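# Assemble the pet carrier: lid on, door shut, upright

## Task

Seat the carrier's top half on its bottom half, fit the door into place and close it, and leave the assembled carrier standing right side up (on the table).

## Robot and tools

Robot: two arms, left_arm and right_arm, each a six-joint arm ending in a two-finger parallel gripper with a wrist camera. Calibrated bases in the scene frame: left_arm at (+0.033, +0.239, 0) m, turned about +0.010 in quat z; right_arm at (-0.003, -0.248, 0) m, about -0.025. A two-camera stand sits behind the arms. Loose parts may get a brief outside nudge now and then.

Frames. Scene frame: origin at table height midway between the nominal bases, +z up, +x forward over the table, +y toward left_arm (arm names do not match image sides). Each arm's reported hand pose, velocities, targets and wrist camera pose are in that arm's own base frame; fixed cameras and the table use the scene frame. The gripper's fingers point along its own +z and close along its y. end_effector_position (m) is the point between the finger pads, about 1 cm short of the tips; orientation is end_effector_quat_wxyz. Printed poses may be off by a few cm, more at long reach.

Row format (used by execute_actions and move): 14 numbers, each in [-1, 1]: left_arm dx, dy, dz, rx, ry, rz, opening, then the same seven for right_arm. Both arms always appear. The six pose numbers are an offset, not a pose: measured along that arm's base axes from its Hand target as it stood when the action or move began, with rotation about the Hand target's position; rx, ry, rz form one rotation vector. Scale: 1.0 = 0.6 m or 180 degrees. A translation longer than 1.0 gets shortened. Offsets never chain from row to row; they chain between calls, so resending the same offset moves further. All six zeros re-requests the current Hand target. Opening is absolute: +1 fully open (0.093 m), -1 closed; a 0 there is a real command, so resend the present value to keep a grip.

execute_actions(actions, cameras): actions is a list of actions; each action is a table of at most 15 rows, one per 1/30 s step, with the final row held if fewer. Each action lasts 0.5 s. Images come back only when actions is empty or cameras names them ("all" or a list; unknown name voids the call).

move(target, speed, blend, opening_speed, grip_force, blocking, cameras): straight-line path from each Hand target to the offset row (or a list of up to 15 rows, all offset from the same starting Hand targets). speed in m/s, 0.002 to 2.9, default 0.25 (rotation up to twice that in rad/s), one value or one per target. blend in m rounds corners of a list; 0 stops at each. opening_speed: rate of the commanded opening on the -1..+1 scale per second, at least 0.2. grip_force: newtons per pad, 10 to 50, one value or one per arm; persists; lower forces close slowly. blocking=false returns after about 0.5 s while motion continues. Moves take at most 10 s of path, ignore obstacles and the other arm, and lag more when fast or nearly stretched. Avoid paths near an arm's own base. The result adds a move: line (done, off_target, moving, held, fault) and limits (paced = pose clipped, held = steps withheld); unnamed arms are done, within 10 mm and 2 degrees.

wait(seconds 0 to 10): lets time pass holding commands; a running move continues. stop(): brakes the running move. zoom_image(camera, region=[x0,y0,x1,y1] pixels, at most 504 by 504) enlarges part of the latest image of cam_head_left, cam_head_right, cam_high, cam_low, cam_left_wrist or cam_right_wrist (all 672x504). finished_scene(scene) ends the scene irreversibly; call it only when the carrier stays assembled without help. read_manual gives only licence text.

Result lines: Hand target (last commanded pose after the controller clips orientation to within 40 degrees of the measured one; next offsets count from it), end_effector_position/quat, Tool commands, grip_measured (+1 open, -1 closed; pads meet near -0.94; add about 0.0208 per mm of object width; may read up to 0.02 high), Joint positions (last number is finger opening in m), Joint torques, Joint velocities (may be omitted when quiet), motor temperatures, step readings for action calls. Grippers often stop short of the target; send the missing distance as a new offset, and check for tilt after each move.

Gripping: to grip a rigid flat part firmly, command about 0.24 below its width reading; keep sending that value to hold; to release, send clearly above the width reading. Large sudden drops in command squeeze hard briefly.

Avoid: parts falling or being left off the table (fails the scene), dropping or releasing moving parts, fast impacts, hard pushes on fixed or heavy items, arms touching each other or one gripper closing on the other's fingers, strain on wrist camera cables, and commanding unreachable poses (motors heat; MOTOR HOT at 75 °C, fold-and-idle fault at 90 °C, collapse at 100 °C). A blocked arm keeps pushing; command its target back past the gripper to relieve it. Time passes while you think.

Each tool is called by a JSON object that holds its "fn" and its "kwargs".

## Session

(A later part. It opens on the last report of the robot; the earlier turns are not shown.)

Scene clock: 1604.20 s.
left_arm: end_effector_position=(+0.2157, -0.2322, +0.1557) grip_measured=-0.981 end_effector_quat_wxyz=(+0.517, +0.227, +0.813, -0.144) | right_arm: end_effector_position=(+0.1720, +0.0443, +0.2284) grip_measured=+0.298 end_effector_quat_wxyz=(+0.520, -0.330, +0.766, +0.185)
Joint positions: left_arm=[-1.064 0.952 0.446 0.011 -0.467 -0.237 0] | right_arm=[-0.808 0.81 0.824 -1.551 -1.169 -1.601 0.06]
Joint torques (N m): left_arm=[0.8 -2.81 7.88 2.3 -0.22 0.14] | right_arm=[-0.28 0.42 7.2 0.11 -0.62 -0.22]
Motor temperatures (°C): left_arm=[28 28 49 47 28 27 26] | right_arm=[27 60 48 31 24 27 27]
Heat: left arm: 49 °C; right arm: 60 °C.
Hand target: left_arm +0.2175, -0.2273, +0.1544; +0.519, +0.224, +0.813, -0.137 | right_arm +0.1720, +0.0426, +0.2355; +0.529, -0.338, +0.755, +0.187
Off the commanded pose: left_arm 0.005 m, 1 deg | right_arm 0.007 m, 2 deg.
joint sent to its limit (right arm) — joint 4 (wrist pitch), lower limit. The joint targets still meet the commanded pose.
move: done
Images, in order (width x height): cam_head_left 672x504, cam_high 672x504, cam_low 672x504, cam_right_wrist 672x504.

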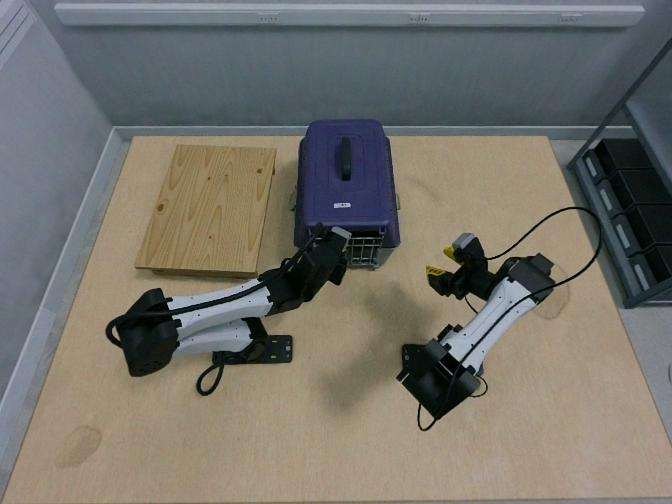

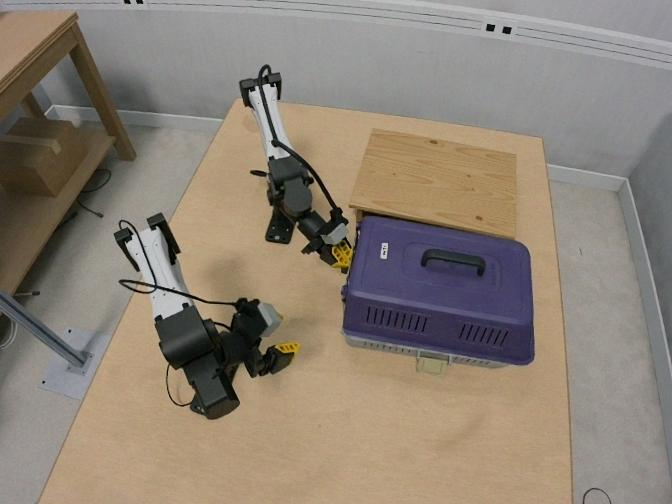

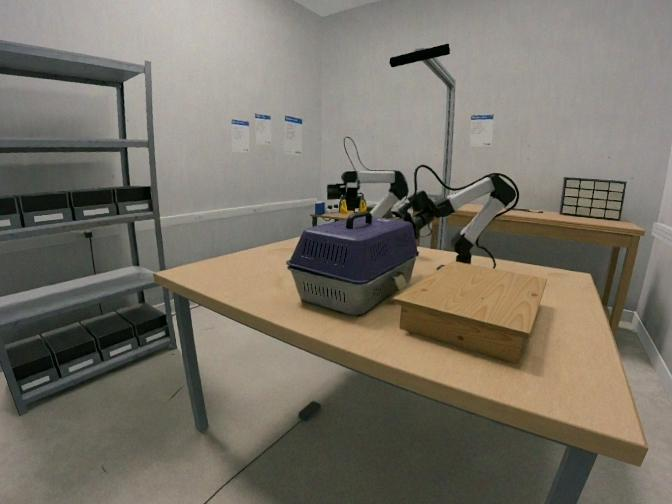

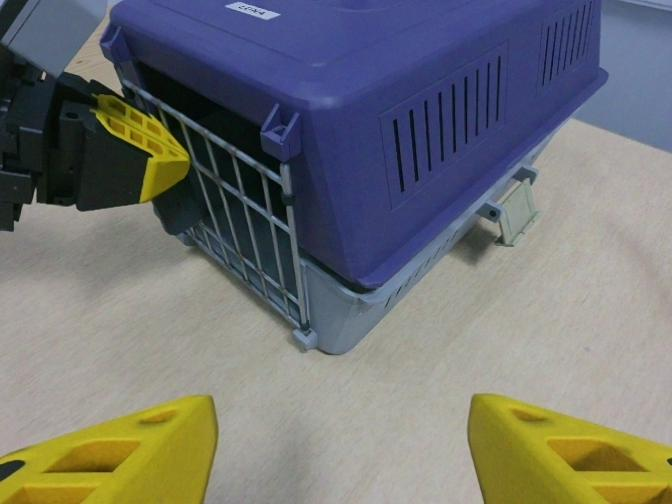

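{"fn": "zoom_image", "kwargs": {"camera": "cam_right_wrist", "region": [80, 10, 180, 110]}}

{"fn": "zoom_image", "kwargs": {"camera": "cam_right_wrist", "region": [280, 60, 620, 360]}}

{"fn": "zoom_image", "kwargs": {"camera": "cam_head_left", "region": [280, 100, 420, 280]}}

{"fn": "zoom_image", "kwargs": {"camera": "cam_low", "region": [340, 210, 440, 310]}}

Scaled by 5.040 from the camera's 672x504 image, which has a finer 960x720 frame.

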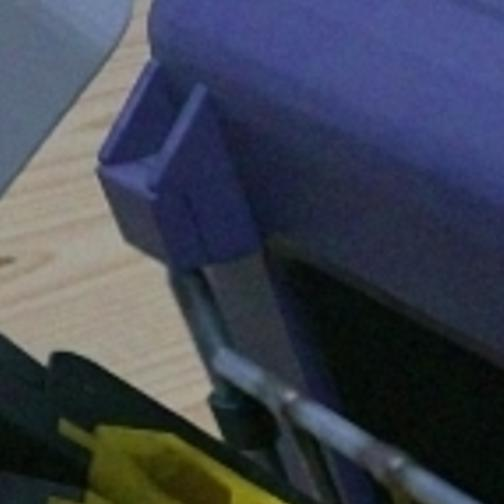

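Scaled by 1.482 from the camera's 672x504 image, which has a finer 960x720 frame.

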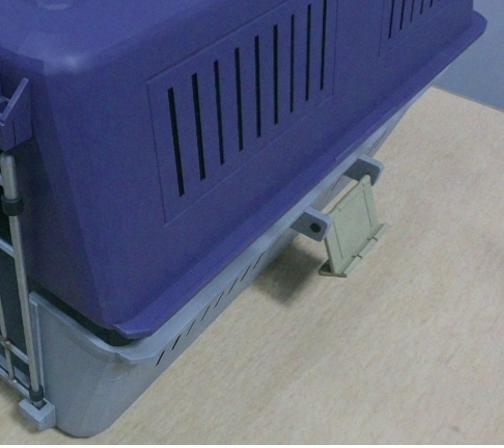

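Scaled by 2.800 from the camera's 672x504 image, which has a finer 960x720 frame.

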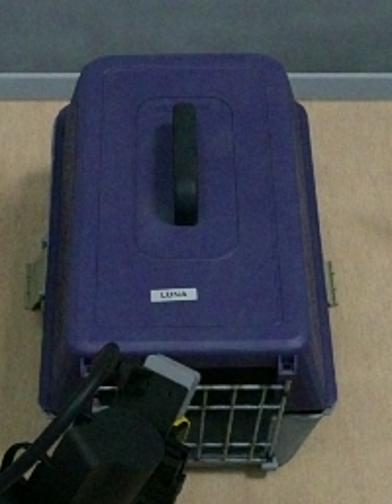

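Scaled by 5.040 from the camera's 672x504 image, which has a finer 960x720 frame.

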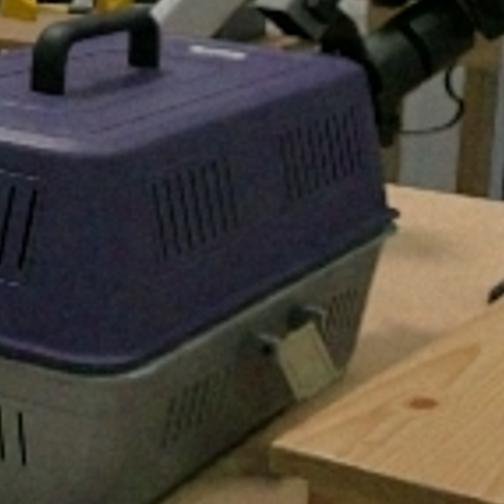

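{"fn": "zoom_image", "kwargs": {"camera": "cam_head_left", "region": [360, 215, 400, 275]}}

{"fn": "zoom_image", "kwargs": {"camera": "cam_high", "region": [325, 210, 375, 360]}}

Scaled by 8.400 from the camera's 672x504 image, which has a finer 960x720 frame.

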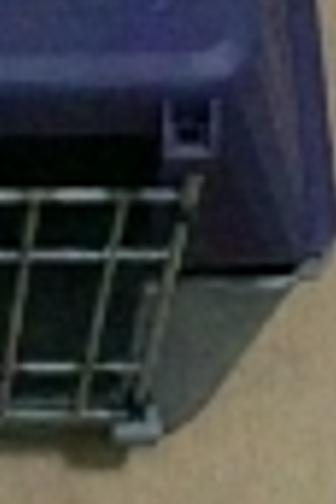

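Scaled by 3.360 from the camera's 672x504 image, which has a finer 960x720 frame.

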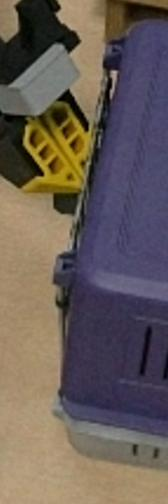

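{"fn": "move", "kwargs": {"target": [0.012,0.012,0,0,0,0,-1,0,0,0,0,0,0,0.3], "speed": 0.03, "cameras": ["cam_head_left","cam_right_wrist"]}}

{"fn": "zoom_image", "kwargs": {"camera": "cam_right_wrist", "region": [230, 70, 350, 200]}}

{"fn": "zoom_image", "kwargs": {"camera": "cam_head_left", "region": [360, 215, 400, 275]}}

Scene clock: 1657.40 s.
left_arm: end_effector_position=(+0.2199, -0.2279, +0.1567) grip_measured=-0.981 end_effector_quat_wxyz=(+0.515, +0.232, +0.811, -0.149) | right_arm: end_effector_position=(+0.1720, +0.0443, +0.2284) grip_measured=+0.298 end_effector_quat_wxyz=(+0.520, -0.331, +0.765, +0.184)
Joint positions: left_arm=[-1.016 0.933 0.44 0.012 -0.409 -0.208 0] | right_arm=[-0.808 0.81 0.824 -1.551 -1.169 -1.602 0.06]
Joint torques (N m): left_arm=[1.74 -2.4 7.65 2.4 -0.31 0.15] | right_arm=[-0.27 0.42 7.2 0.13 -0.62 -0.22]
Motor temperatures (°C): left_arm=[28 28 48 47 28 27 26] | right_arm=[27 46 51 27 25 27 26]
Heat: left arm: 48 °C; right arm: 51 °C.
Hand target: left_arm +0.2247, -0.2201, +0.1544; +0.519, +0.224, +0.813, -0.137 | right_arm +0.1720, +0.0425, +0.2355; +0.529, -0.338, +0.755, +0.187
Off the commanded pose: left_arm 0.009 m, 2 deg | right_arm 0.007 m, 2 deg.
joint sent to its limit (right arm) — joint 4 (wrist pitch), lower limit. The joint targets still meet the commanded pose.
move: done
Images, in order (width x height): cam_head_left 672x504, cam_right_wrist 672x504.

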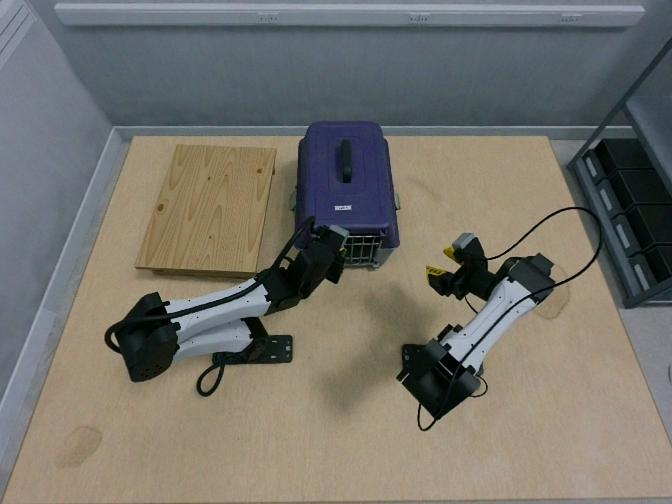

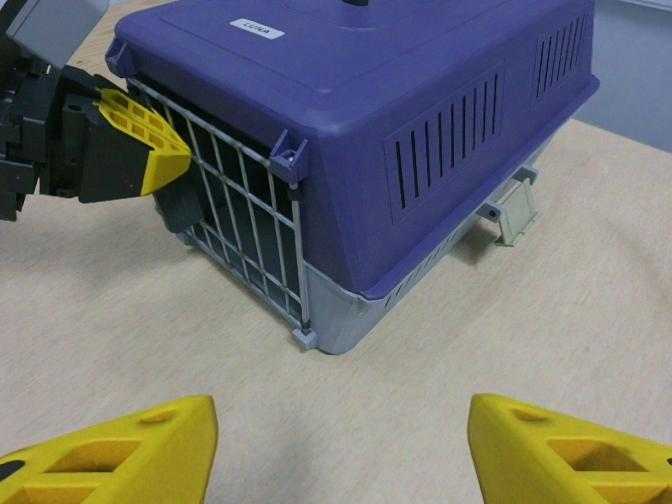

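Scaled by 3.877 from the camera's 672x504 image, which has a finer 960x720 frame.

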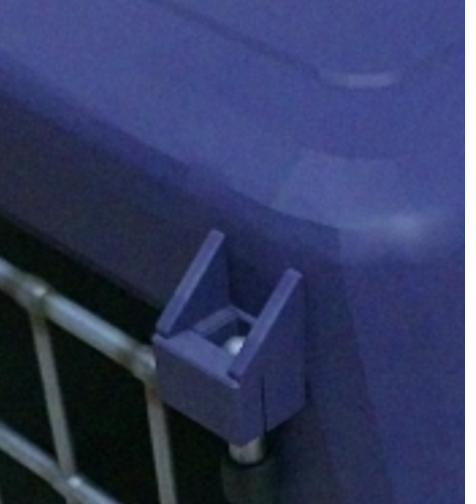

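Scaled by 8.400 from the camera's 672x504 image, which has a finer 960x720 frame.

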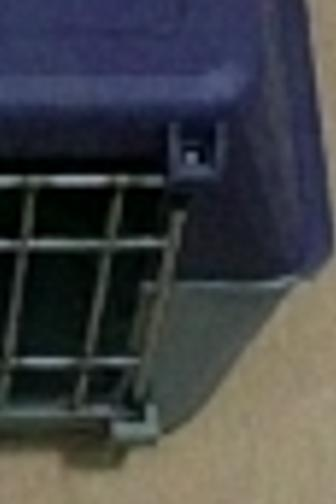

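{"fn": "zoom_image", "kwargs": {"camera": "cam_right_wrist", "region": [70, 10, 190, 110]}}

{"fn": "execute_actions", "kwargs": {"actions": [], "cameras": ["cam_low","cam_high","cam_left_wrist"]}}

{"fn": "zoom_image", "kwargs": {"camera": "cam_low", "region": [280, 190, 430, 320]}}

{"fn": "zoom_image", "kwargs": {"camera": "cam_left_wrist", "region": [400, 0, 672, 200]}}

Scaled by 4.200 from the camera's 672x504 image, which has a finer 960x720 frame.

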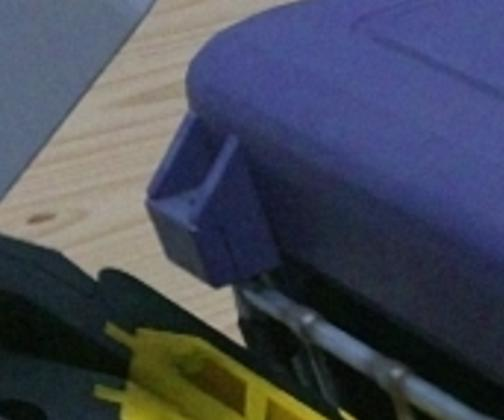

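Scene clock: 1666.07 s.
left_arm: end_effector_position=(+0.2199, -0.2279, +0.1567) grip_measured=-0.981 end_effector_quat_wxyz=(+0.515, +0.233, +0.811, -0.149) | right_arm: end_effector_position=(+0.1720, +0.0443, +0.2284) grip_measured=+0.298 end_effector_quat_wxyz=(+0.520, -0.331, +0.765, +0.184)
Joint positions: left_arm=[-1.016 0.933 0.44 0.012 -0.409 -0.208 0] | right_arm=[-0.808 0.81 0.824 -1.551 -1.169 -1.602 0.06]
Joint velocities: within noise
Joint torques (N m): left_arm=[1.72 -2.39 7.66 2.4 -0.3 0.14] | right_arm=[-0.29 0.4 7.2 0.13 -0.62 -0.22]
Motor temperatures (°C): left_arm=[28 28 48 47 28 27 26] | right_arm=[27 45 51 26 25 27 26]
Heat: left arm: 48 °C; right arm: 51 °C.
Hand target: left_arm +0.2247, -0.2201, +0.1544; +0.519, +0.224, +0.813, -0.137 | right_arm +0.1720, +0.0425, +0.2355; +0.529, -0.338, +0.755, +0.187
Tool commands: left_gripper/opening=-1.0 right_gripper/opening=+0.3
Off the commanded pose: left_arm 0.009 m, 2 deg | right_arm 0.007 m, 2 deg.
Images, in order (width x height): cam_high 672x504, cam_low 672x504, cam_left_wrist 672x504.

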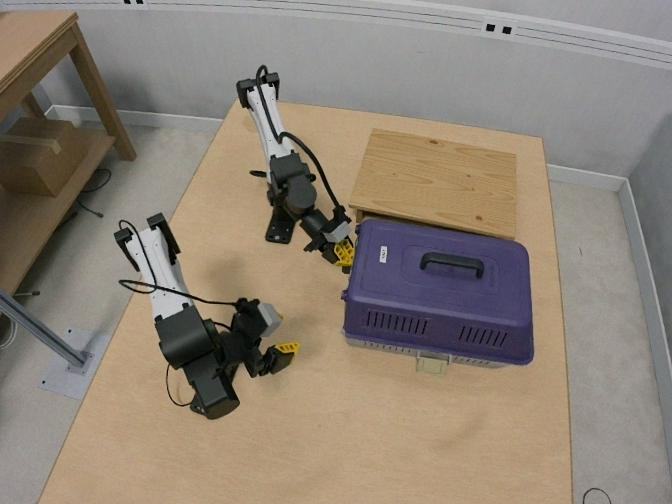

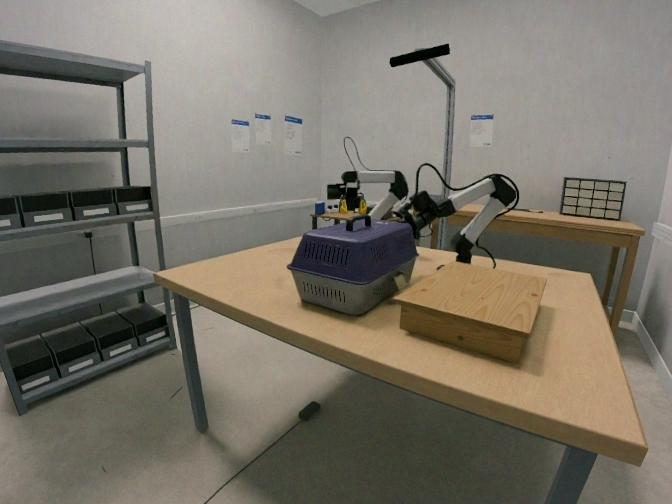

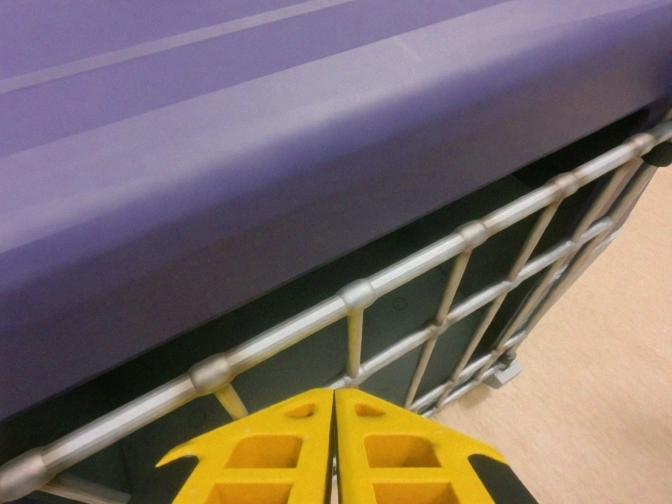

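Scaled by 3.360 from the camera's 672x504 image, which has a finer 960x720 frame.

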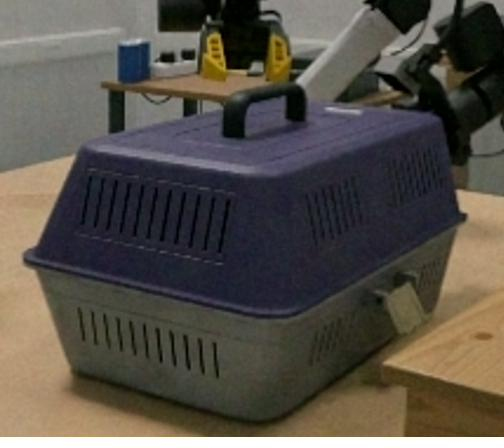

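Scaled by 1.853 from the camera's 672x504 image, which has a finer 960x720 frame.

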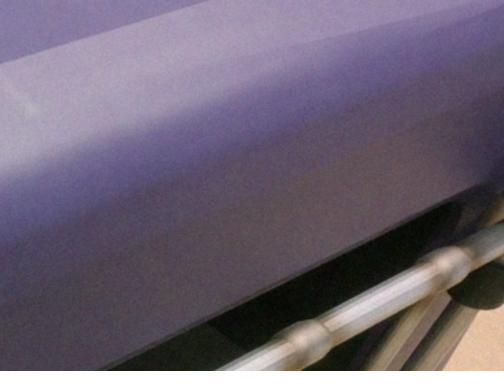

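{"fn": "move", "kwargs": {"target": [[-0.015,-0.003,0.0,0,0,0,-1,0,0,0,0,0,0,0.3],[-0.1,0.03,0.05,0,0,0,-1,0,0,0.0,0,0,0,0.3],[-0.15,0.06,0.15,0,0,0,-1,-0.02,0,0.1,0,0,0,0.3]], "speed": 0.08, "blend": [0.003,0.01,0], "cameras": ["all"]}}

{"fn": "zoom_image", "kwargs": {"camera": "cam_head_left", "region": [280, 200, 430, 310]}}

{"fn": "zoom_image", "kwargs": {"camera": "cam_right_wrist", "region": [70, 10, 390, 380]}}

Scene clock: 1680.80 s.
left_arm: end_effector_position=(+0.1340, -0.1821, +0.2305) grip_measured=-0.981 end_effector_quat_wxyz=(+0.511, +0.240, +0.816, -0.125) | right_arm: end_effector_position=(+0.1635, +0.0427, +0.2919) grip_measured=+0.298 end_effector_quat_wxyz=(+0.517, -0.294, +0.798, +0.101)
Joint positions: left_arm=[-1.536 0.67 0.749 -0.833 -0.859 -0.573 0] | right_arm=[-0.8 0.697 1.101 -1.552 -1.061 -1.256 0.06]
Joint torques (N m): left_arm=[-1.13 0.98 11.74 1.87 -0.63 -0.06] | right_arm=[1.01 1.37 6.75 0.73 -0.37 -0.03]
Heat: left arm: 48 °C; right arm: 51 °C.
Hand target: left_arm +0.1347, -0.1841, +0.2443; +0.519, +0.225, +0.813, -0.137 | right_arm +0.1600, +0.0425, +0.2955; +0.529, -0.338, +0.755, +0.187
Off the commanded pose: left_arm 0.014 m, 3 deg | right_arm 0.005 m, 12 deg.
joint sent to its limit (right arm) — joint 4 (wrist pitch), lower limit. The joint targets are off in orientation, not in position.
move: off_target (left_arm, right_arm)

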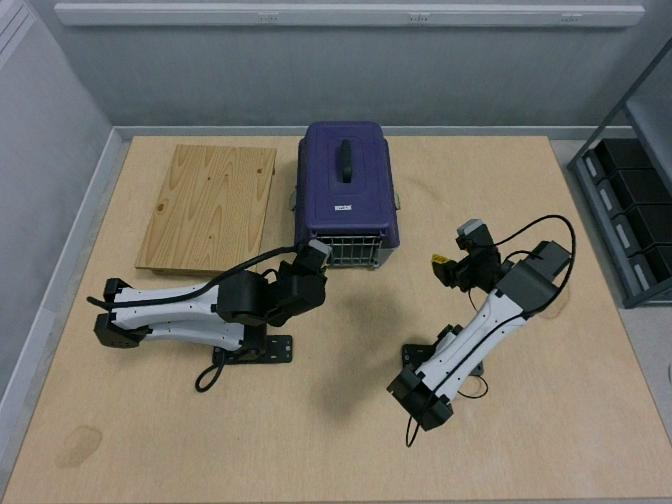

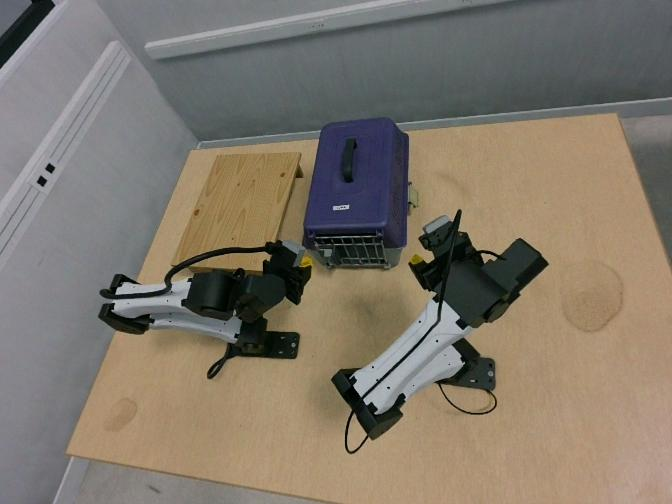

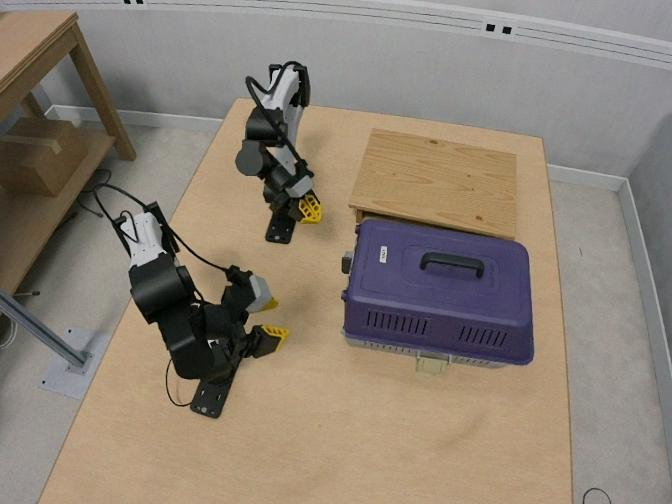

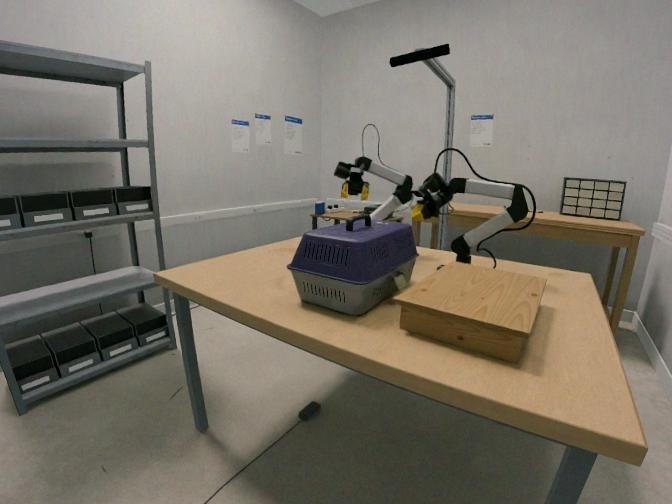

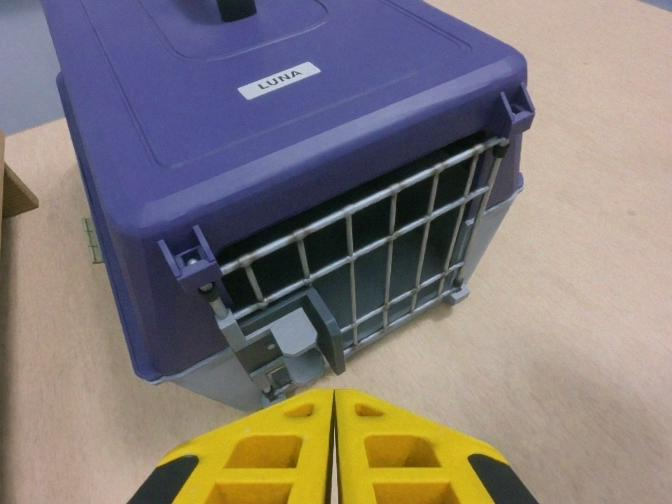

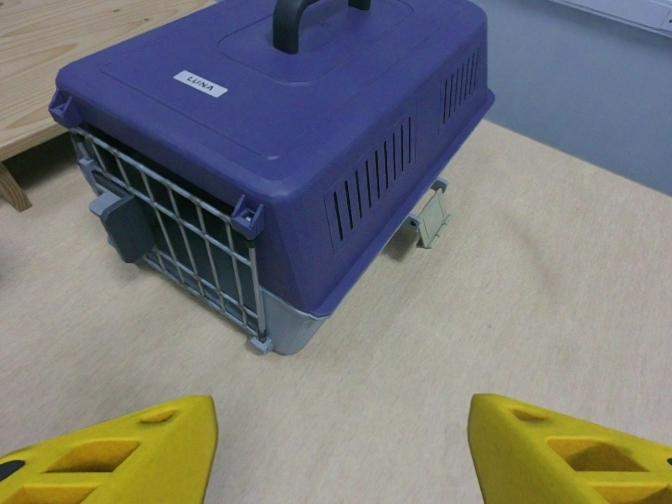

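Scaled by 3.360 from the camera's 672x504 image, which has a finer 960x720 frame.

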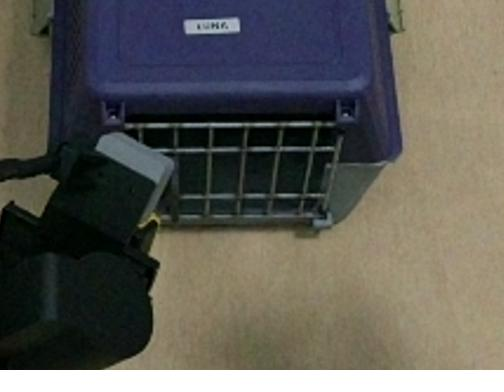

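Scaled by 1.362 from the camera's 672x504 image, which has a finer 960x720 frame.

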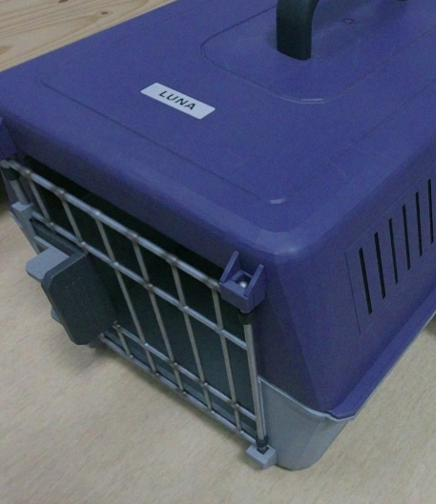

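{"fn": "finished_scene", "kwargs": {"scene": 1}}

The scene is finished: the task was done.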